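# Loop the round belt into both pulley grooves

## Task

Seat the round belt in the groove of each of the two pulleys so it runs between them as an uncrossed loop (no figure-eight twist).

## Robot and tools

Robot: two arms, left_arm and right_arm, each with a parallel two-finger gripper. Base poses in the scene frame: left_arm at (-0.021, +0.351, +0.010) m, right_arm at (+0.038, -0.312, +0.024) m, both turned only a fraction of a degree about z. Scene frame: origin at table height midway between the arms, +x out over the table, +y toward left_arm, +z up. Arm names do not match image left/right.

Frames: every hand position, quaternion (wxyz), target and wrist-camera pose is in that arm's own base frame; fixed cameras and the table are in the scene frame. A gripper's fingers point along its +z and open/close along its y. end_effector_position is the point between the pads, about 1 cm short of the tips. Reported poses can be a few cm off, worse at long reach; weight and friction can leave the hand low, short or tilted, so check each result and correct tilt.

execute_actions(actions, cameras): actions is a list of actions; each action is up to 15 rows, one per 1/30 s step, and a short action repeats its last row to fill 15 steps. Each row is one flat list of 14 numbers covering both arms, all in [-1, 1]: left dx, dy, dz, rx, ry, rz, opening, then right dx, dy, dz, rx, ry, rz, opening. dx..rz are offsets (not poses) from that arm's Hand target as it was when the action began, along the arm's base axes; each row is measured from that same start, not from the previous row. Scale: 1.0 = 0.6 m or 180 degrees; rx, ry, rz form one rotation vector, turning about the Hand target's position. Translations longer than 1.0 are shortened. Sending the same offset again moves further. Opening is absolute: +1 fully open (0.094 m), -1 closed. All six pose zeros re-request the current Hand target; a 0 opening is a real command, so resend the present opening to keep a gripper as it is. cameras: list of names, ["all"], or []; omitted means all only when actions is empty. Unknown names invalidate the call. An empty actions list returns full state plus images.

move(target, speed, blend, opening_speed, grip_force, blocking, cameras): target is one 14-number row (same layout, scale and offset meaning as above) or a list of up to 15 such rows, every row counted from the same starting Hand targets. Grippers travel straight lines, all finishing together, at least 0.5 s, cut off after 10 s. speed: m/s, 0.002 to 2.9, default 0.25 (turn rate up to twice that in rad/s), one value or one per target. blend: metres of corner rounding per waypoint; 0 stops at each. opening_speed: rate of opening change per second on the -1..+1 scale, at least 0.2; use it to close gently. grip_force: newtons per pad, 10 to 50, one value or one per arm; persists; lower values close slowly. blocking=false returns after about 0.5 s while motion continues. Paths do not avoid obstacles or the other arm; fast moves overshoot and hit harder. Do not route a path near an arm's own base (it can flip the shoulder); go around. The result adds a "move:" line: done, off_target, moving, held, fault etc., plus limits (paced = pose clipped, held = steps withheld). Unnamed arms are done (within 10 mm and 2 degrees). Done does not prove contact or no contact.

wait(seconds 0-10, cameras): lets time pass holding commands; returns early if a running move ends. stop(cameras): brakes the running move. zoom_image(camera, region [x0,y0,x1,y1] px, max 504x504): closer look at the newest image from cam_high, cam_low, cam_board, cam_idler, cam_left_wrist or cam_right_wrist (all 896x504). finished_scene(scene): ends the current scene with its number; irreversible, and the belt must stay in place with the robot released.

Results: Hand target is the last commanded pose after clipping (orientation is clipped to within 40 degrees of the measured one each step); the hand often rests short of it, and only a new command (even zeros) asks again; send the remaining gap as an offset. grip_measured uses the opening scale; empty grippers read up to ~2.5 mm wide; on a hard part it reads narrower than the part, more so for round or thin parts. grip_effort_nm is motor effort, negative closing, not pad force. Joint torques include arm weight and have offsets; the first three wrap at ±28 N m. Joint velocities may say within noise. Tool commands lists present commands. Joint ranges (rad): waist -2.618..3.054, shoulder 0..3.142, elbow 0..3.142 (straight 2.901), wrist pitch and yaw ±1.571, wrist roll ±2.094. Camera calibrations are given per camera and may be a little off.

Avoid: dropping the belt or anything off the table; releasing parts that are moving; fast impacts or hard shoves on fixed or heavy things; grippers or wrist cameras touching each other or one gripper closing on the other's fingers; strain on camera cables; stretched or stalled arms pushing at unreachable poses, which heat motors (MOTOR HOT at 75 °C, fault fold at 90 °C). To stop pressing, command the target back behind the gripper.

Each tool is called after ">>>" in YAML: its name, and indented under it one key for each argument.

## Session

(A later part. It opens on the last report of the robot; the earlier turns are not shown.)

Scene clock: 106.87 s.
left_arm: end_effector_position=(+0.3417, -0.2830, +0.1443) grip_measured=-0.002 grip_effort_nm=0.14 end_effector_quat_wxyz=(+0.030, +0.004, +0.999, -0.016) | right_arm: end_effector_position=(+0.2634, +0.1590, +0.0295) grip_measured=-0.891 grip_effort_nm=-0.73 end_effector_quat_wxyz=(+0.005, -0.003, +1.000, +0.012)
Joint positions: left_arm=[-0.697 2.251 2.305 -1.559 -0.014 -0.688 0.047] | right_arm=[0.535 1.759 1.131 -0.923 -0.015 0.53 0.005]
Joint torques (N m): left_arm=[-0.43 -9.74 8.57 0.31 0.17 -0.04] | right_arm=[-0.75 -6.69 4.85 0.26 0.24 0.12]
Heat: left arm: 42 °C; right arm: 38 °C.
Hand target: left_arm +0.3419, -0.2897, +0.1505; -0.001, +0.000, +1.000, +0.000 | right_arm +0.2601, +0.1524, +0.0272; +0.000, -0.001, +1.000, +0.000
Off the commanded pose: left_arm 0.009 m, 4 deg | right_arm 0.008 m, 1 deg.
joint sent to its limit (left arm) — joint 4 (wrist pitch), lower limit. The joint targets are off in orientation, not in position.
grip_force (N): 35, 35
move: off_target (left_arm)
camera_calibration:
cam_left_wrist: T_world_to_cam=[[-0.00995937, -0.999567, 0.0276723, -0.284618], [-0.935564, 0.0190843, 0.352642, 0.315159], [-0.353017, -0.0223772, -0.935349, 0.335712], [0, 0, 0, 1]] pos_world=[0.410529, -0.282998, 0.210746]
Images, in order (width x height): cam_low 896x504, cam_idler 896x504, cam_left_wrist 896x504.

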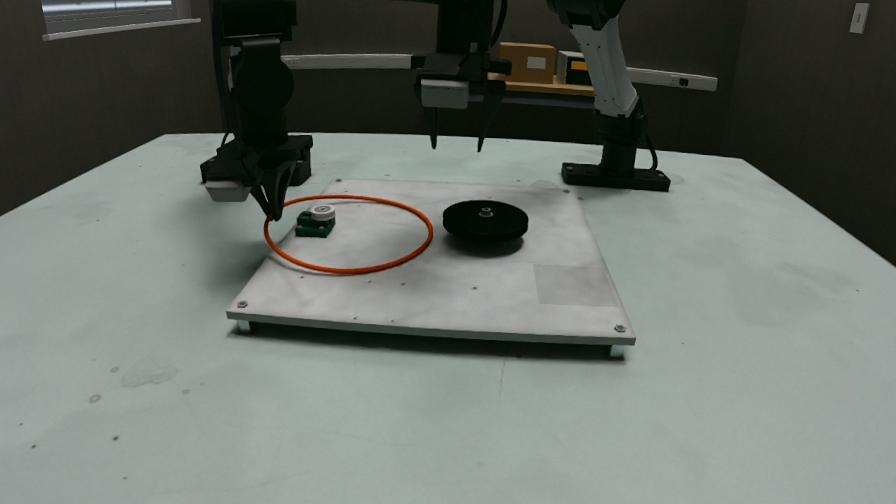

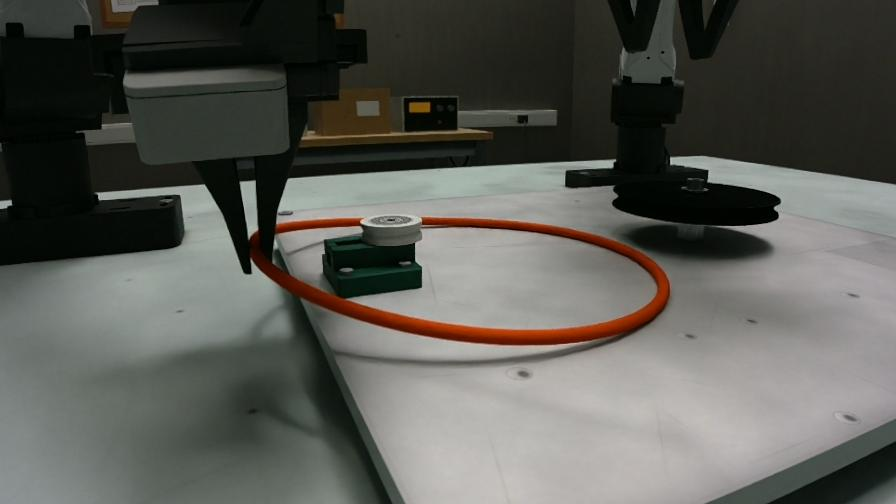

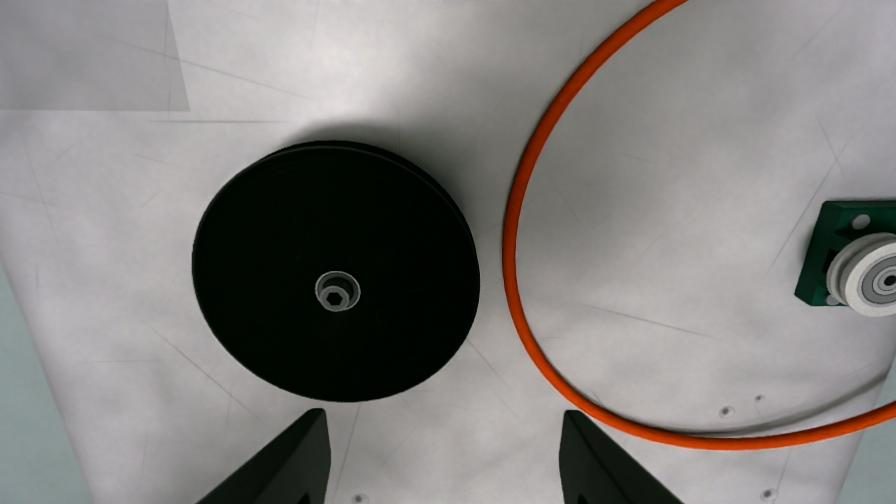

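>>> move:
  target:
    - [0.0035,-0.095,0,0,0,0,0,0,-0.055,0.015,0,0,0,-1]
    - [0.0035,-0.095,-0.15,0,0,0,0,0,-0.055,0.015,0,0,0,-1]
  speed: 0.1
  cameras: ["cam_board","cam_idler","cam_left_wrist","cam_low"]

Scene clock: 111.93 s.
left_arm: end_effector_position=(+0.3429, -0.3411, +0.0566) grip_measured=-0.002 grip_effort_nm=0.14 end_effector_quat_wxyz=(-0.004, +0.006, +1.000, +0.012) | right_arm: end_effector_position=(+0.2630, +0.1251, +0.0325) grip_measured=-0.891 grip_effort_nm=-0.73 end_effector_quat_wxyz=(-0.004, +0.001, +1.000, +0.006)
Joint positions: left_arm=[-0.787 2.567 2.517 -1.543 -0.012 -0.776 0.047] | right_arm=[0.436 1.714 1.09 -0.949 -0.014 0.437 0.005]
Joint torques (N m): left_arm=[-0.09 -12 7.02 0.27 0.15 -0.06] | right_arm=[-0.55 -8.18 4.68 0.19 0.21 0.02]
Heat: left arm: 42 °C; right arm: 38 °C.
Hand target: left_arm +0.3440, -0.3468, +0.0606; -0.001, +0.000, +1.000, +0.000 | right_arm +0.2601, +0.1194, +0.0362; +0.000, -0.001, +1.000, +0.000
Off the commanded pose: left_arm 0.007 m, 2 deg | right_arm 0.007 m, 1 deg.
grip_force (N): 35, 35
move: done
camera_calibration:
cam_left_wrist: T_world_to_cam=[[-0.0122184, -0.999555, -0.0272118, -0.336354], [-0.90983, -0.000175847, 0.414981, 0.329418], [-0.414801, 0.0298285, -0.909423, 0.290289], [0, 0, 0, 1]] pos_world=[0.416017, -0.344805, 0.11814]
Images, in order (width x height): cam_low 896x504, cam_board 896x504, cam_idler 896x504, cam_left_wrist 896x504.

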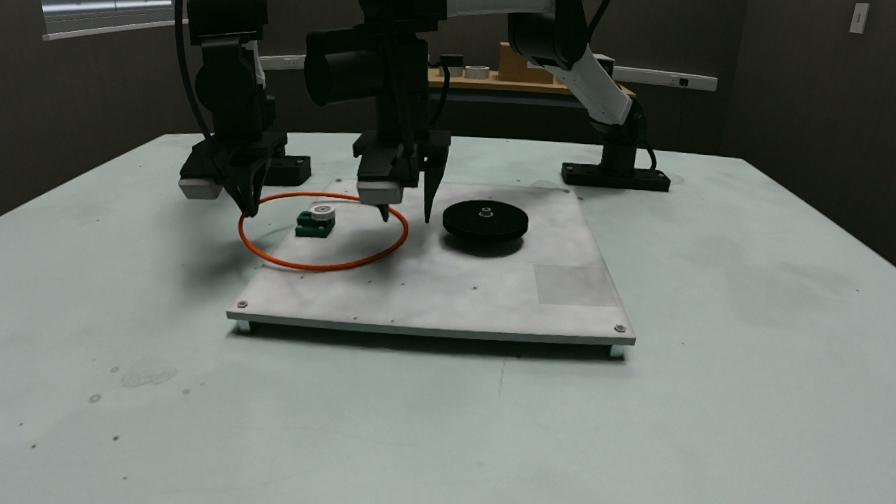

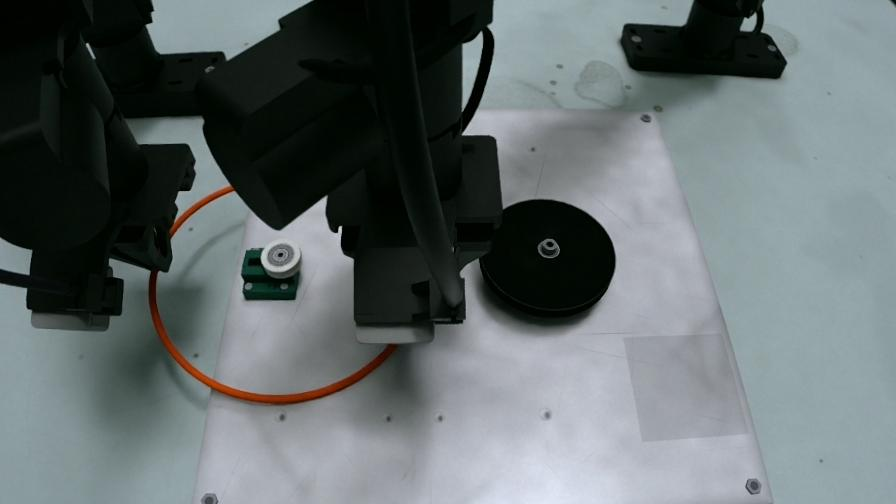

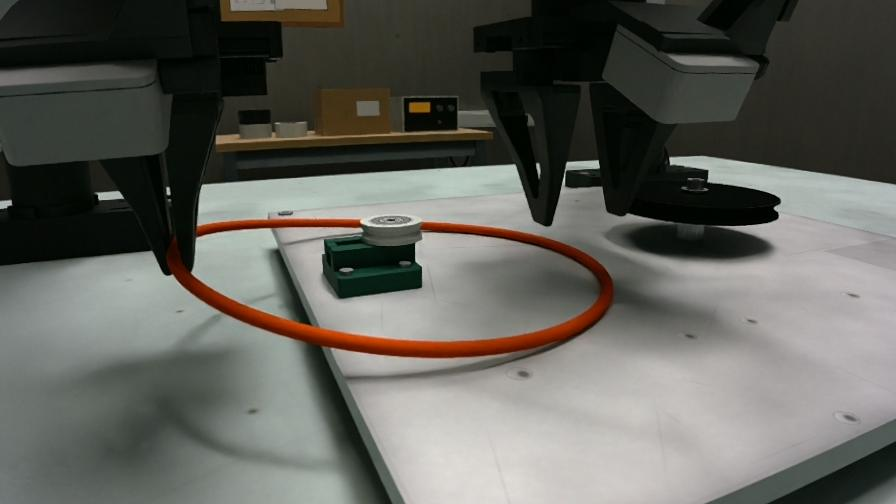

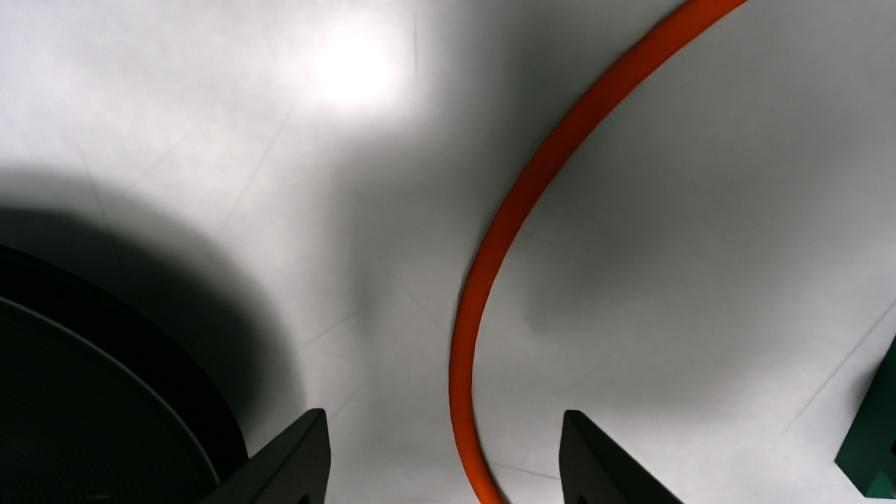

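>>> move:
  target: [-0.008,-0.005,-0.046,0,0,0,0,0,0,0,0,0,0,-1]
  speed: 0.05
  cameras: ["cam_idler","cam_left_wrist"]

>>> zoom_image:
  camera: "cam_idler"
  region: [440, 170, 720, 370]

Scene clock: 113.57 s.
left_arm: end_effector_position=(+0.3409, -0.3408, +0.0341) grip_measured=-0.002 grip_effort_nm=0.14 end_effector_quat_wxyz=(-0.007, +0.001, +1.000, +0.014) | right_arm: end_effector_position=(+0.2630, +0.1251, +0.0325) grip_measured=-0.891 grip_effort_nm=-0.73 end_effector_quat_wxyz=(-0.004, +0.001, +1.000, +0.006)
Joint positions: left_arm=[-0.789 2.542 2.379 -1.438 -0.01 -0.786 0.047] | right_arm=[0.436 1.714 1.09 -0.949 -0.014 0.437 0.005]
Joint torques (N m): left_arm=[-1.01 -12.81 3.59 0.59 0.13 -0.08] | right_arm=[-0.62 -8.09 4.68 0.18 0.24 0.05]
Heat: left arm: 43 °C; right arm: 39 °C.
Hand target: left_arm +0.3391, -0.3498, +0.0329; -0.001, +0.000, +1.000, +0.000 | right_arm +0.2601, +0.1194, +0.0362; +0.000, -0.001, +1.000, +0.000
Off the commanded pose: left_arm 0.009 m, 2 deg | right_arm 0.007 m, 1 deg.
grip_force (N): 35, 35
move: done
camera_calibration:
cam_left_wrist: T_world_to_cam=[[-0.00394607, -0.999517, -0.030821, -0.339364], [-0.907339, -0.00937797, 0.420294, 0.332754], [-0.42038, 0.0296236, -0.906864, 0.270773], [0, 0, 0, 1]] pos_world=[0.414409, -0.344101, 0.0952407]
Images, in order (width x height): cam_idler 896x504, cam_left_wrist 896x504.

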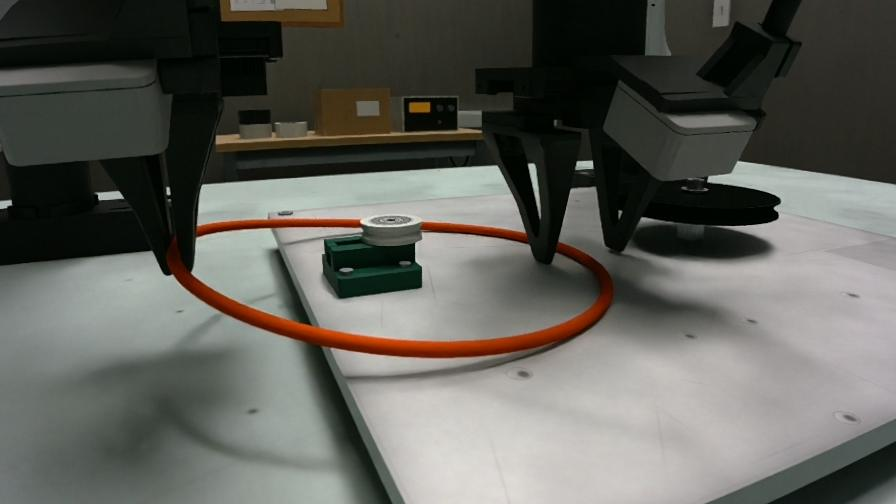

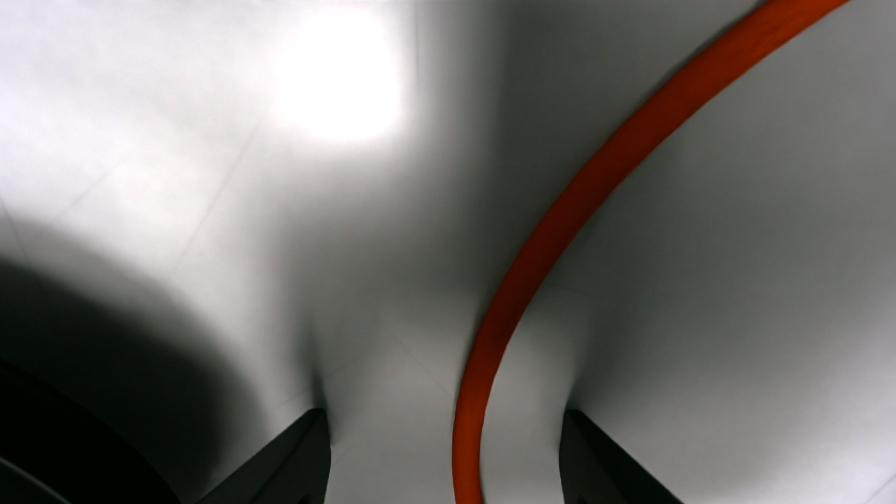

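Scaled by 1.800 from the camera's 896x504 image, which has a finer 1280x720 frame.

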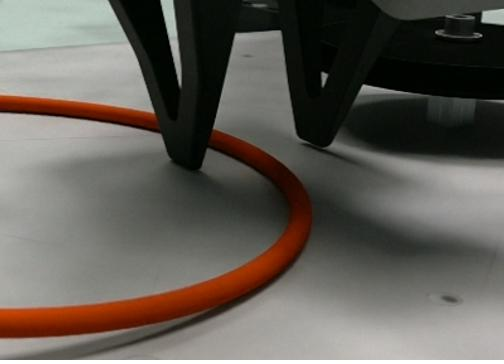

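>>> move:
  target: [0,0,0,0,0,0,-1,0,0,0,0,0,0,-1]
  cameras: ["cam_idler","cam_left_wrist"]

Scene clock: 116.27 s.
left_arm: end_effector_position=(+0.3423, -0.3496, +0.0335) grip_measured=-0.899 grip_effort_nm=-0.69 end_effector_quat_wxyz=(-0.001, +0.004, +1.000, +0.000) | right_arm: end_effector_position=(+0.2629, +0.1251, +0.0325) grip_measured=-0.891 grip_effort_nm=-0.74 end_effector_quat_wxyz=(-0.004, +0.001, +1.000, +0.006)
Joint positions: left_arm=[-0.796 2.542 2.377 -1.407 0.001 -0.787 0.005] | right_arm=[0.436 1.714 1.09 -0.949 -0.014 0.437 0.005]
Joint torques (N m): left_arm=[-0.34 -12.98 3.54 0.38 0.02 -0.06] | right_arm=[-0.76 -8.18 4.67 0.2 0.23 0.01]
Heat: left arm: 45 °C; right arm: 39 °C.
Hand target: left_arm +0.3392, -0.3499, +0.0329; -0.001, +0.000, +1.000, +0.000 | right_arm +0.2602, +0.1194, +0.0362; +0.000, -0.001, +1.000, +0.000
Off the commanded pose: left_arm 0.003 m, 1 deg | right_arm 0.007 m, 1 deg.
grip_force (N): 35, 35
move: done
camera_calibration:
cam_left_wrist: T_world_to_cam=[[-0.00924264, -0.999953, -0.00281549, -0.347425], [-0.912639, 0.00728484, 0.408701, 0.342243], [-0.408662, 0.006347, -0.912664, 0.259129], [0, 0, 0, 1]] pos_world=[0.415029, -0.351546, 0.0956446]
Images, in order (width x height): cam_idler 896x504, cam_left_wrist 896x504.

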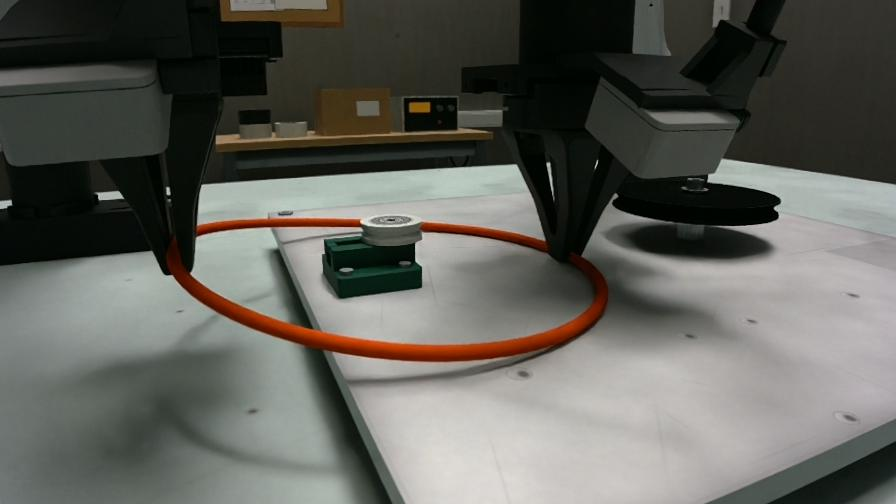

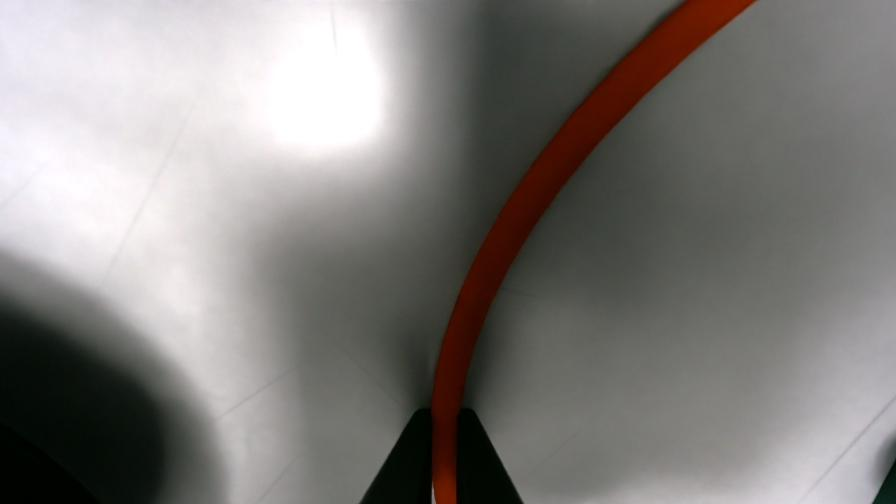

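>>> move:
  target:
    - [0,0,0.13,0,0,0,-1,0,0,0.13,0,0,0,-1]
    - [-0.003,0.28,0.13,0,0,0,-1,0.007,0.28,0.13,0,0,0,-1]
    - [-0.003,0.28,0.06,0,0,0,-1,0.007,0.28,0.06,0,0,0,-1]
  speed: 0.12
  cameras: ["all"]

Scene clock: 121.83 s.
left_arm: end_effector_position=(+0.3357, -0.1817, +0.0611) grip_measured=-0.901 grip_effort_nm=-0.73 end_effector_quat_wxyz=(-0.015, -0.005, +1.000, +0.007) | right_arm: end_effector_position=(+0.2628, +0.2885, +0.0783) grip_measured=-0.891 grip_effort_nm=-0.73 end_effector_quat_wxyz=(-0.002, -0.005, +1.000, +0.007)
Joint positions: left_arm=[-0.496 2.046 1.649 -1.207 0.001 -0.505 0.005] | right_arm=[0.826 2.032 1.698 -1.23 -0.012 0.816 0.005]
Joint torques (N m): left_arm=[0.29 -11.49 4.78 0.32 0.03 0.22] | right_arm=[-0.09 -8.24 5.16 0.43 0.23 0.17]
Heat: left arm: 47 °C; right arm: 39 °C.
Hand target: left_arm +0.3374, -0.1818, +0.0689; -0.001, +0.000, +1.000, +0.000 | right_arm +0.2643, +0.2875, +0.0722; +0.000, -0.001, +1.000, +0.000
Off the commanded pose: left_arm 0.008 m, 2 deg | right_arm 0.006 m, 1 deg.
grip_force (N): 35, 35
move: done
camera_calibration:
cam_left_wrist: T_world_to_cam=[[0.00796555, -0.999808, -0.0179134, -0.184388], [-0.900786, -0.0149527, 0.434006, 0.314125], [-0.43419, 0.0126791, -0.900732, 0.28941], [0, 0, 0, 1]] pos_world=[0.410087, -0.183325, 0.121046]
cam_right_wrist: T_world_to_cam=[[0.0108636, -0.999888, -0.0102609, 0.28842], [-0.906173, -0.0141828, 0.42267, 0.247998], [-0.422768, 0.00470642, -0.906226, 0.271669], [0, 0, 0, 1]] pos_world=[0.336448, 0.290626, 0.144332]

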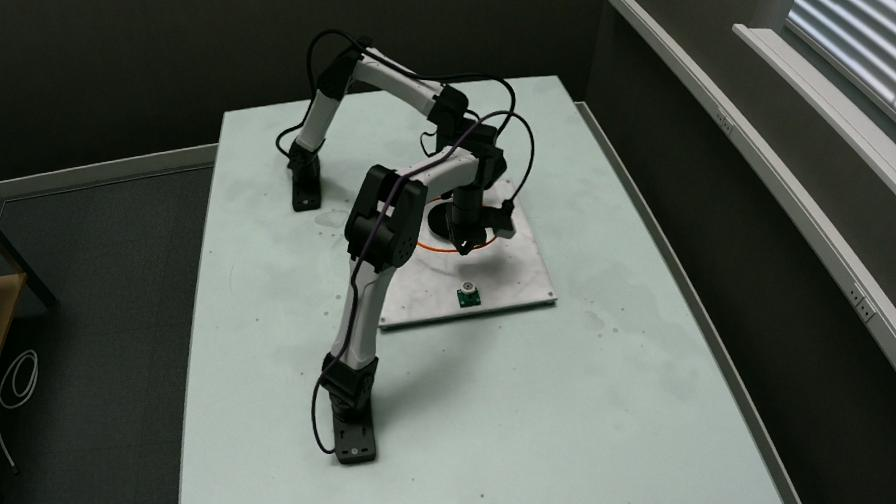

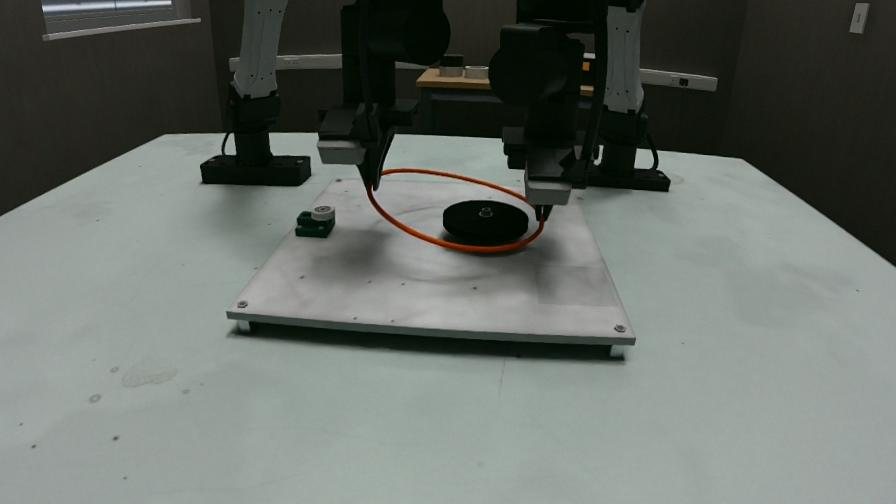

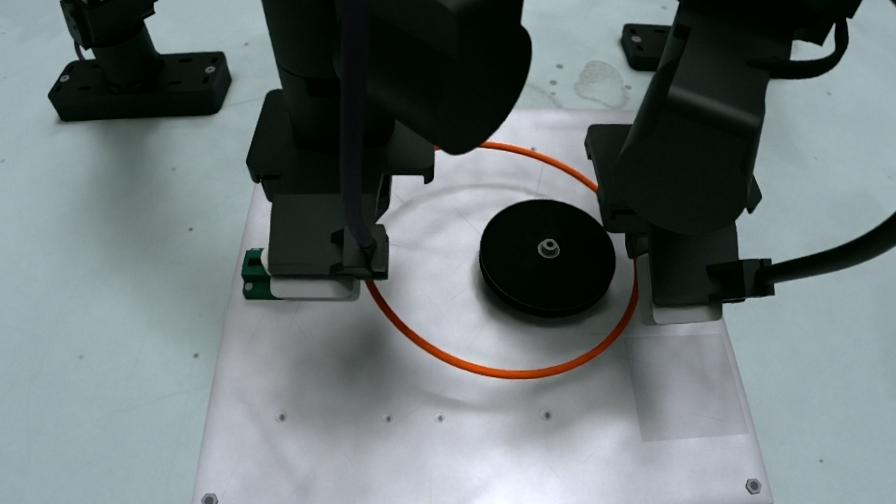

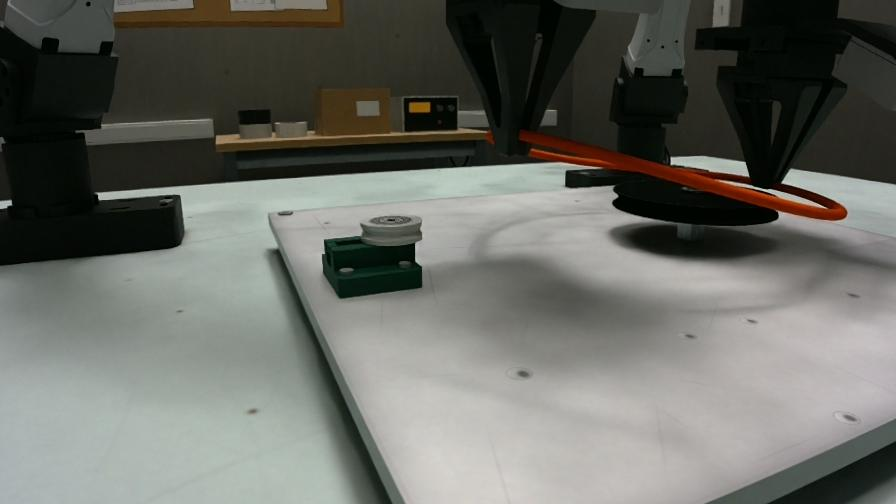

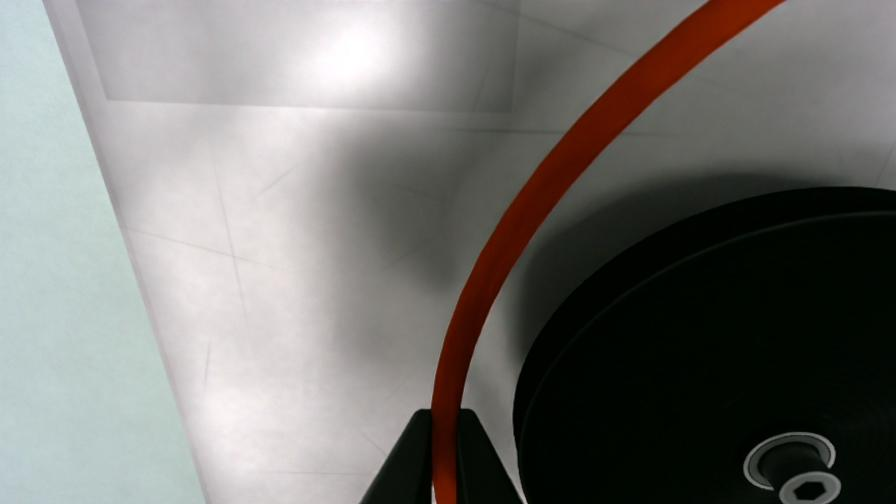

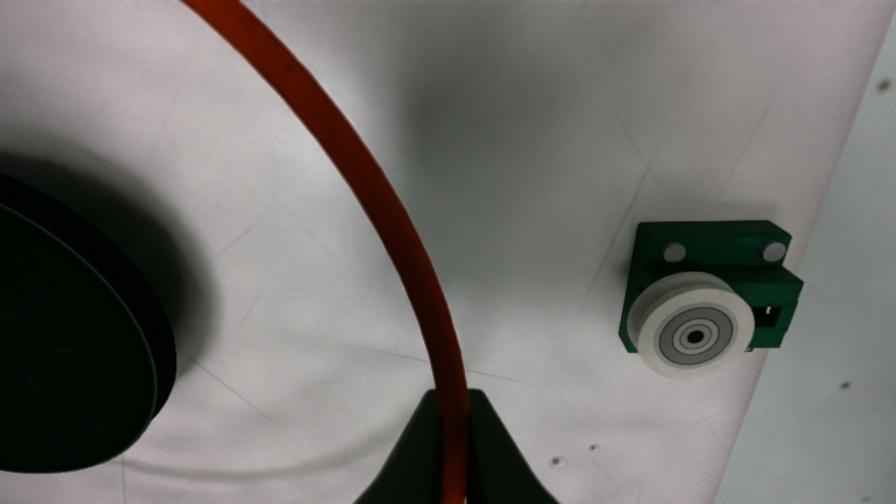

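>>> move:
  target:
    - [0,0,-0.025,0,0,0,-1,0,0,-0.085,0,0,0,-1]
    - [0,0,-0.025,0,0,0,-1,0,0,-0.085,0,0,0,-0.7]
    - [0,0,-0.025,0,0,0,-1,0,0,-0.085,0,0,0,-0.4]
  speed: 0.06
  cameras: ["cam_idler","cam_right_wrist"]

>>> zoom_image:
  camera: "cam_idler"
  region: [440, 130, 860, 330]

Scene clock: 126.00 s.
left_arm: end_effector_position=(+0.3357, -0.1817, +0.0495) grip_measured=-0.901 grip_effort_nm=-0.73 end_effector_quat_wxyz=(-0.011, -0.005, +1.000, +0.005) | right_arm: end_effector_position=(+0.2638, +0.2895, +0.0287) grip_measured=-0.402 grip_effort_nm=0.11 end_effector_quat_wxyz=(-0.001, -0.005, +1.000, +0.008)
Joint positions: left_arm=[-0.496 2.046 1.602 -1.152 0.001 -0.505 0.005] | right_arm=[0.826 2.07 1.554 -1.045 -0.012 0.817 0.028]
Joint torques (N m): left_arm=[0.29 -10.66 4.85 0.35 0.03 0.22] | right_arm=[-0.23 -8.03 4.89 0.46 0.2 0.2]
Heat: left arm: 46 °C; right arm: 38 °C.
Hand target: left_arm +0.3374, -0.1818, +0.0540; -0.001, +0.000, +1.000, +0.000 | right_arm +0.2642, +0.2874, +0.0212; +0.000, -0.001, +1.000, +0.000
Off the commanded pose: left_arm 0.005 m, 1 deg | right_arm 0.008 m, 1 deg.
grip_force (N): 35, 35
move: done
camera_calibration:
cam_right_wrist: T_world_to_cam=[[0.0100907, -0.999864, -0.0130647, 0.28912], [-0.907262, -0.0146482, 0.42031, 0.270244], [-0.420444, 0.00761191, -0.907287, 0.225669], [0, 0, 0, 1]] pos_world=[0.337146, 0.291321, 0.0949378]
Images, in order (width x height): cam_idler 896x504, cam_right_wrist 896x504.

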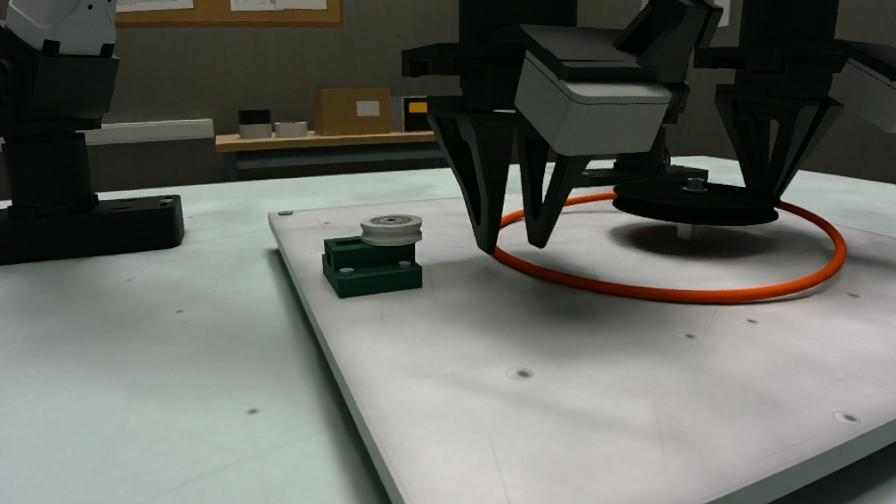

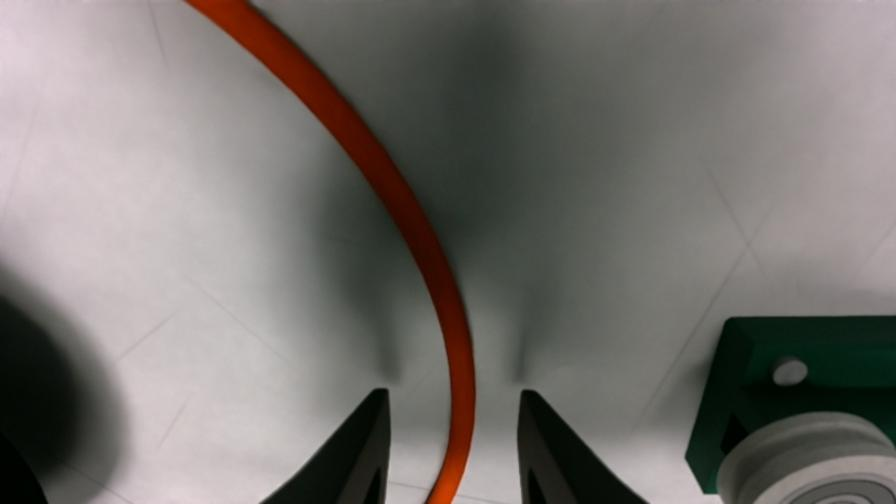

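Scaled by 1.200 from the camera's 896x504 image, which has a finer 1280x720 frame.

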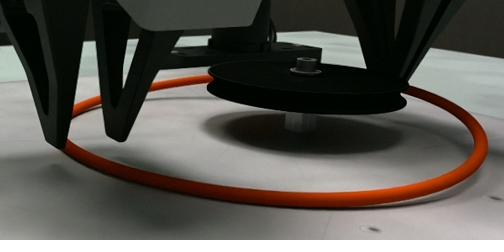

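>>> move:
  target:
    - [0,0,0,0,0,0,-1,-0.003,0,-0.012,0,0,0,-0.4]
    - [0,0,0,0,0,0,-1,-0.003,0,-0.012,0,0,0,-1]
  speed: 0.04
  cameras: ["cam_idler","cam_right_wrist"]

>>> zoom_image:
  camera: "cam_idler"
  region: [440, 130, 860, 330]

Scene clock: 129.23 s.
left_arm: end_effector_position=(+0.3357, -0.1817, +0.0495) grip_measured=-0.901 grip_effort_nm=-0.74 end_effector_quat_wxyz=(-0.011, -0.005, +1.000, +0.005) | right_arm: end_effector_position=(+0.2636, +0.2893, +0.0234) grip_measured=-0.915 grip_effort_nm=-0.68 end_effector_quat_wxyz=(+0.001, -0.003, +1.000, +0.010)
Joint positions: left_arm=[-0.496 2.046 1.602 -1.152 0.001 -0.505 0.005] | right_arm=[0.826 2.07 1.532 -1.017 -0.012 0.82 0.004]
Joint torques (N m): left_arm=[0.29 -10.66 4.83 0.35 0.03 0.22] | right_arm=[0.49 -7.61 4.81 0.46 0.25 0.16]
Heat: left arm: 46 °C; right arm: 38 °C.
Hand target: left_arm +0.3374, -0.1818, +0.0540; -0.001, +0.000, +1.000, +0.000 | right_arm +0.2624, +0.2874, +0.0140; +0.000, -0.001, +1.000, +0.000
Off the commanded pose: left_arm 0.005 m, 1 deg | right_arm 0.010 m, 1 deg.
grip_force (N): 35, 35
move: done
camera_calibration:
cam_right_wrist: T_world_to_cam=[[0.00705012, -0.999831, -0.0169872, 0.289815], [-0.908815, -0.0134929, 0.416982, 0.272496], [-0.41714, 0.0124985, -0.908756, 0.218484], [0, 0, 0, 1]] pos_world=[0.336744, 0.290713, 0.0898456]
Images, in order (width x height): cam_idler 896x504, cam_right_wrist 896x504.

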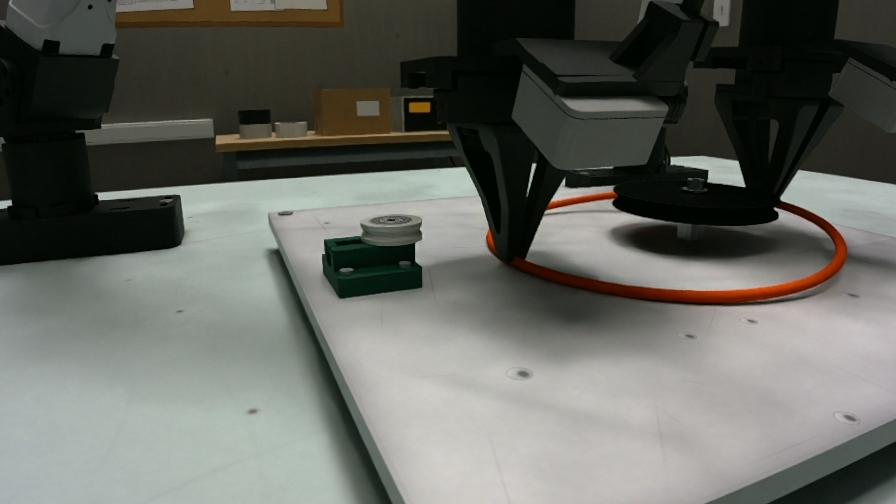

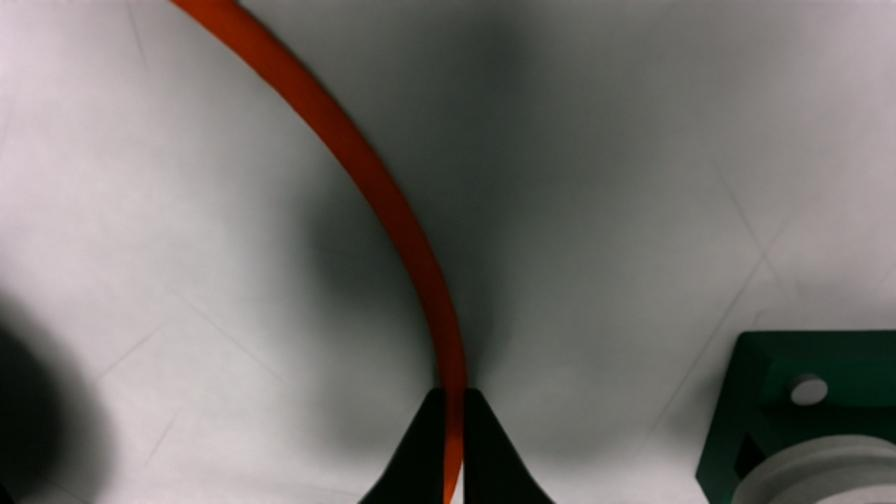

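Scaled by 1.200 from the camera's 896x504 image, which has a finer 1280x720 frame.

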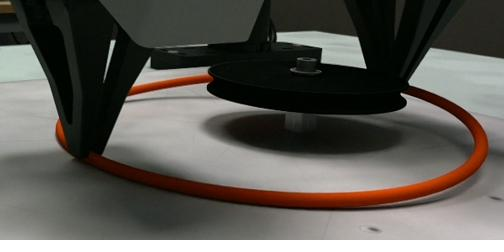

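>>> move:
  target:
    - [0.007,0,0.003,0,0,0,-1,0.007,0,0.085,0,0,0,-1]
    - [0.007,0.008,0.003,0,0,0,-1,0.007,-0.1,0.085,0,0,0,-1]
  speed: 0.08
  cameras: ["cam_idler","cam_right_wrist","cam_board","cam_left_wrist"]

>>> zoom_image:
  camera: "cam_idler"
  region: [380, 130, 860, 330]

Scene clock: 133.77 s.
left_arm: end_effector_position=(+0.3372, -0.1808, +0.0494) grip_measured=-0.901 grip_effort_nm=-0.74 end_effector_quat_wxyz=(-0.010, +0.001, +1.000, +0.004) | right_arm: end_effector_position=(+0.2664, +0.2334, +0.0590) grip_measured=-0.918 grip_effort_nm=-0.73 end_effector_quat_wxyz=(-0.009, -0.001, +1.000, +0.001)
Joint positions: left_arm=[-0.491 2.046 1.602 -1.148 0.003 -0.489 0.005] | right_arm=[0.714 1.922 1.465 -1.125 -0.012 0.712 0.004]
Joint torques (N m): left_arm=[1.36 -10.35 5.94 0.24 0 0.22] | right_arm=[-0.87 -10.36 4.67 0.25 0.16 0.05]
Heat: left arm: 45 °C; right arm: 38 °C.
Hand target: left_arm +0.3416, -0.1771, +0.0558; -0.001, +0.000, +1.000, +0.000 | right_arm +0.2667, +0.2274, +0.0651; +0.000, -0.001, +1.000, +0.000
Off the commanded pose: left_arm 0.009 m, 1 deg | right_arm 0.008 m, 1 deg.
grip_force (N): 35, 35
move: done
camera_calibration:
cam_left_wrist: T_world_to_cam=[[-0.00252656, -0.999944, -0.0102435, -0.180558], [-0.904905, -0.00207354, 0.425609, 0.324658], [-0.425607, 0.0103447, -0.904849, 0.276481], [0, 0, 0, 1]] pos_world=[0.411, -0.182735, 0.110146]
cam_right_wrist: T_world_to_cam=[[0.00202213, -0.999997, 0.00152272, 0.234755], [-0.900816, -0.00116041, 0.434199, 0.253406], [-0.434195, -0.00224969, -0.900816, 0.2602], [0, 0, 0, 1]] pos_world=[0.340775, 0.235634, 0.124007]
Images, in order (width x height): cam_board 896x504, cam_idler 896x504, cam_left_wrist 896x504, cam_right_wrist 896x504.

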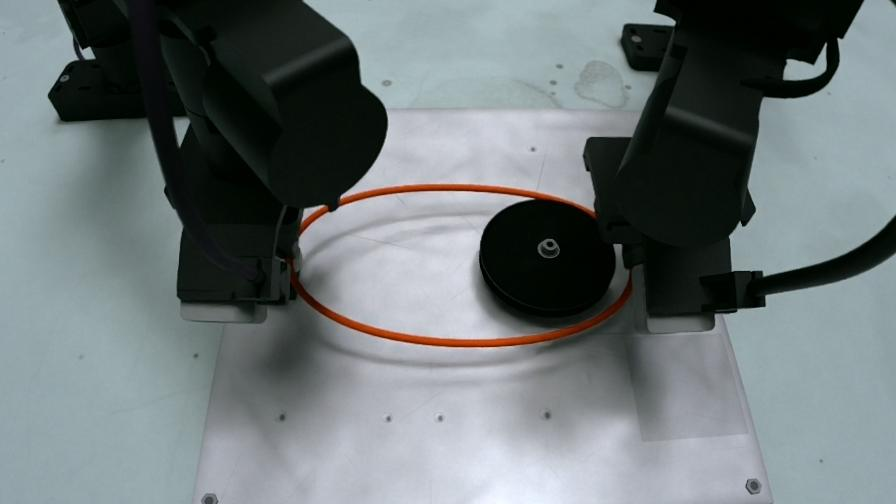

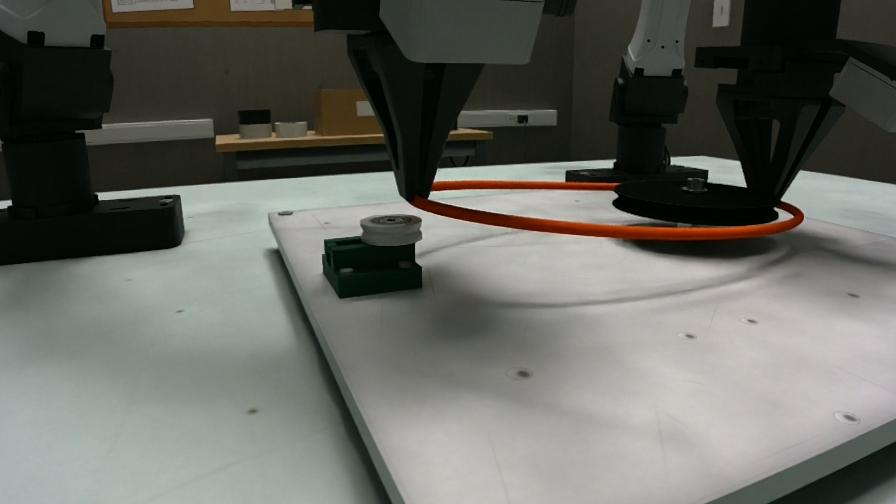

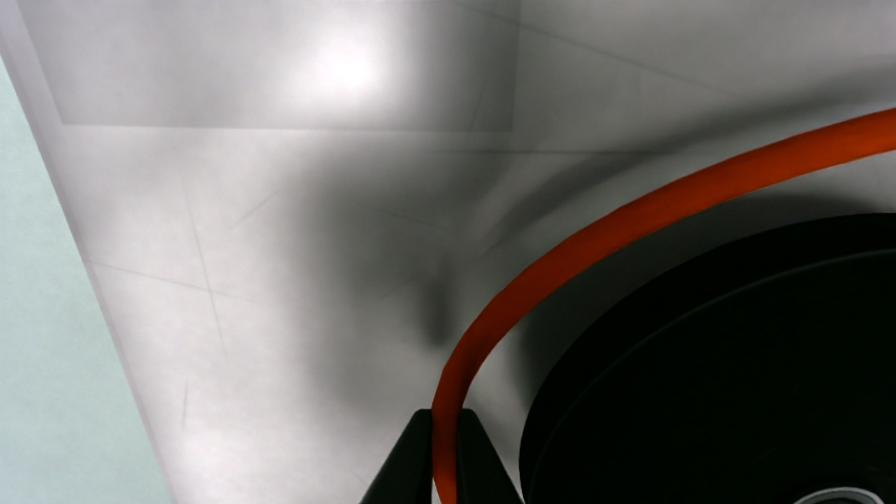

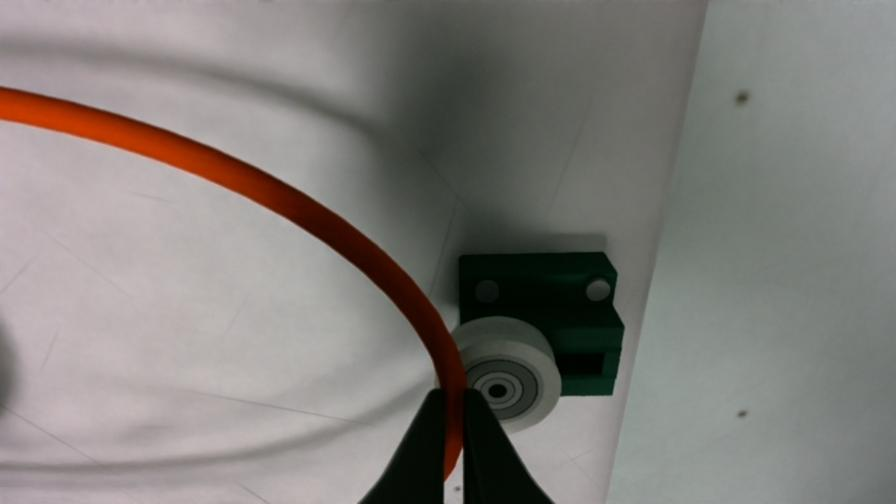

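Scaled by 1.050 from the camera's 896x504 image, which has a finer 1280x720 frame.

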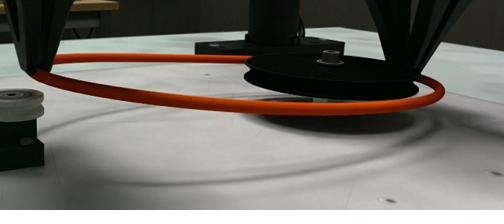

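>>> move:
  target:
    - [0.0,0.018,0,0,0,0,-1,0,-0.06,0.008,0,0,0,-1]
    - [0.0,0.018,0,0,0,0,-1,0,-0.12,0.008,0,0,0,-1]
  speed: 0.07
  cameras: ["cam_idler","cam_right_wrist","cam_board","cam_left_wrist"]

>>> zoom_image:
  camera: "cam_idler"
  region: [380, 130, 860, 330]

Scene clock: 136.70 s.
left_arm: end_effector_position=(+0.3413, -0.1711, +0.0467) grip_measured=-0.901 grip_effort_nm=-0.73 end_effector_quat_wxyz=(-0.013, -0.004, +1.000, -0.002) | right_arm: end_effector_position=(+0.2686, +0.1616, +0.0655) grip_measured=-0.990 grip_effort_nm=-0.52 end_effector_quat_wxyz=(-0.006, +0.001, +1.000, +0.005)
Joint positions: left_arm=[-0.458 2.046 1.591 -1.138 0.015 -0.465 0.005] | right_arm=[0.533 1.76 1.282 -1.098 -0.015 0.535 0]
Joint torques (N m): left_arm=[0.58 -11.82 4.57 0.22 -0.12 0.23] | right_arm=[-0.47 -8.92 4.82 0.19 0.25 0.03]
Heat: left arm: 45 °C; right arm: 39 °C.
Hand target: left_arm +0.3416, -0.1663, +0.0557; -0.001, +0.000, +1.000, +0.000 | right_arm +0.2666, +0.1554, +0.0699; +0.000, -0.001, +1.000, +0.000
Off the commanded pose: left_arm 0.010 m, 2 deg | right_arm 0.008 m, 1 deg.
grip_force (N): 35, 35
move: done
camera_calibration:
cam_left_wrist: T_world_to_cam=[[0.00609297, -0.999981, 0.00110493, -0.174303], [-0.902103, -0.00501982, 0.431492, 0.327896], [-0.431478, -0.00362583, -0.902116, 0.275178], [0, 0, 0, 1]] pos_world=[0.415592, -0.171656, 0.10695]
cam_right_wrist: T_world_to_cam=[[-0.000686623, -0.999971, -0.00761354, 0.164245], [-0.902878, -0.00265311, 0.429888, 0.253542], [-0.429896, 0.00716927, -0.90285, 0.264346], [0, 0, 0, 1]] pos_world=[0.342672, 0.163018, 0.130921]
Images, in order (width x height): cam_board 896x504, cam_idler 896x504, cam_left_wrist 896x504, cam_right_wrist 896x504.

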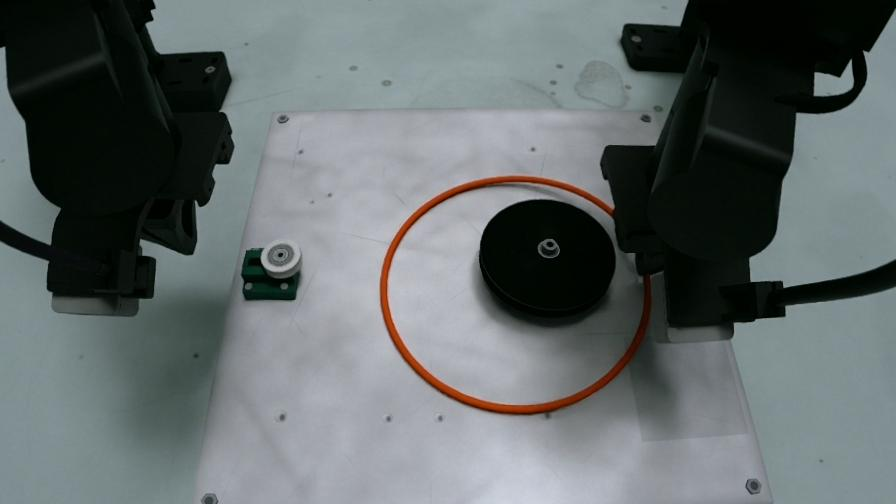

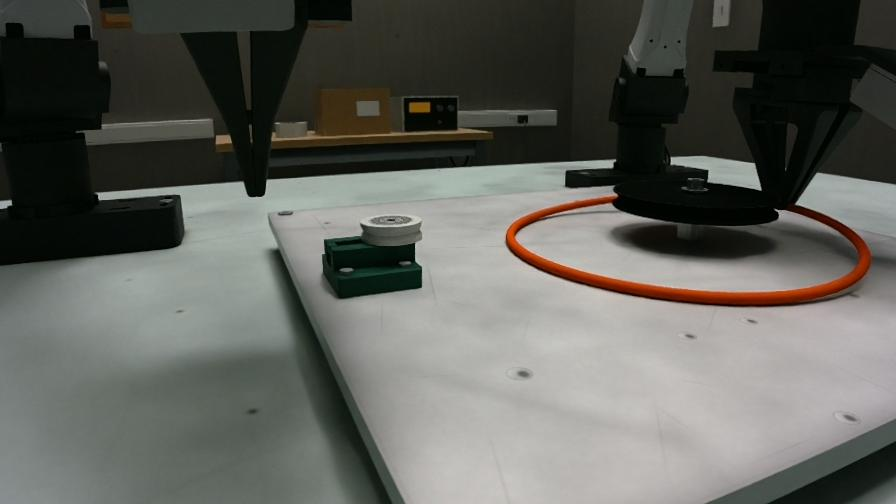

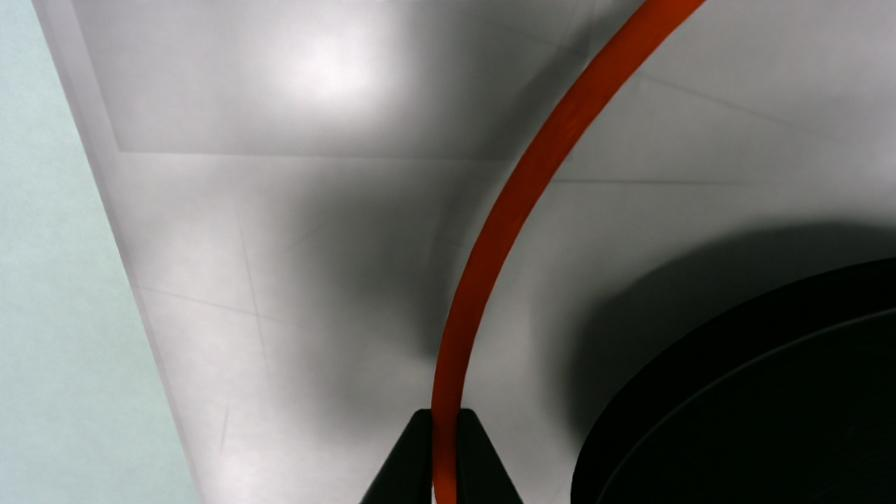

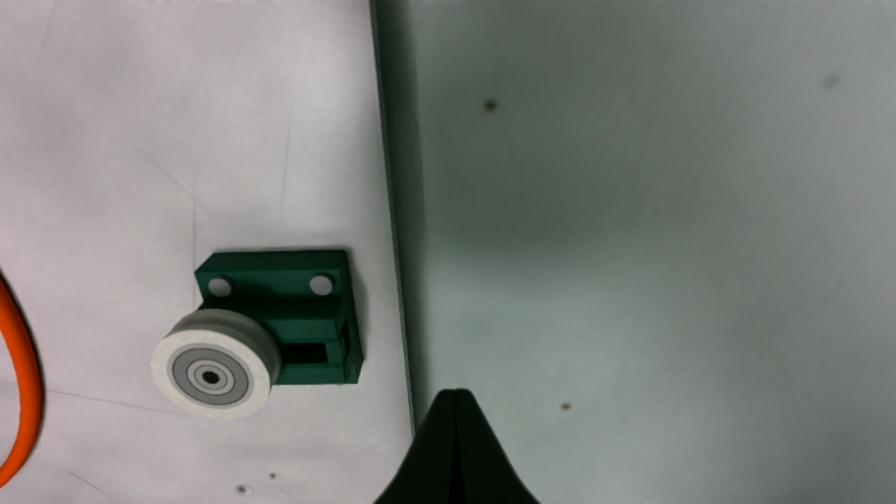

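Scaled by 1.050 from the camera's 896x504 image, which has a finer 1280x720 frame.

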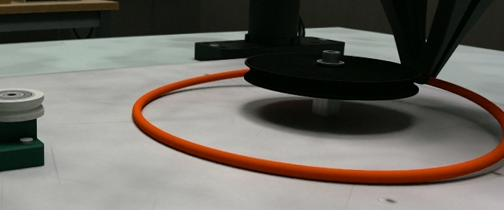

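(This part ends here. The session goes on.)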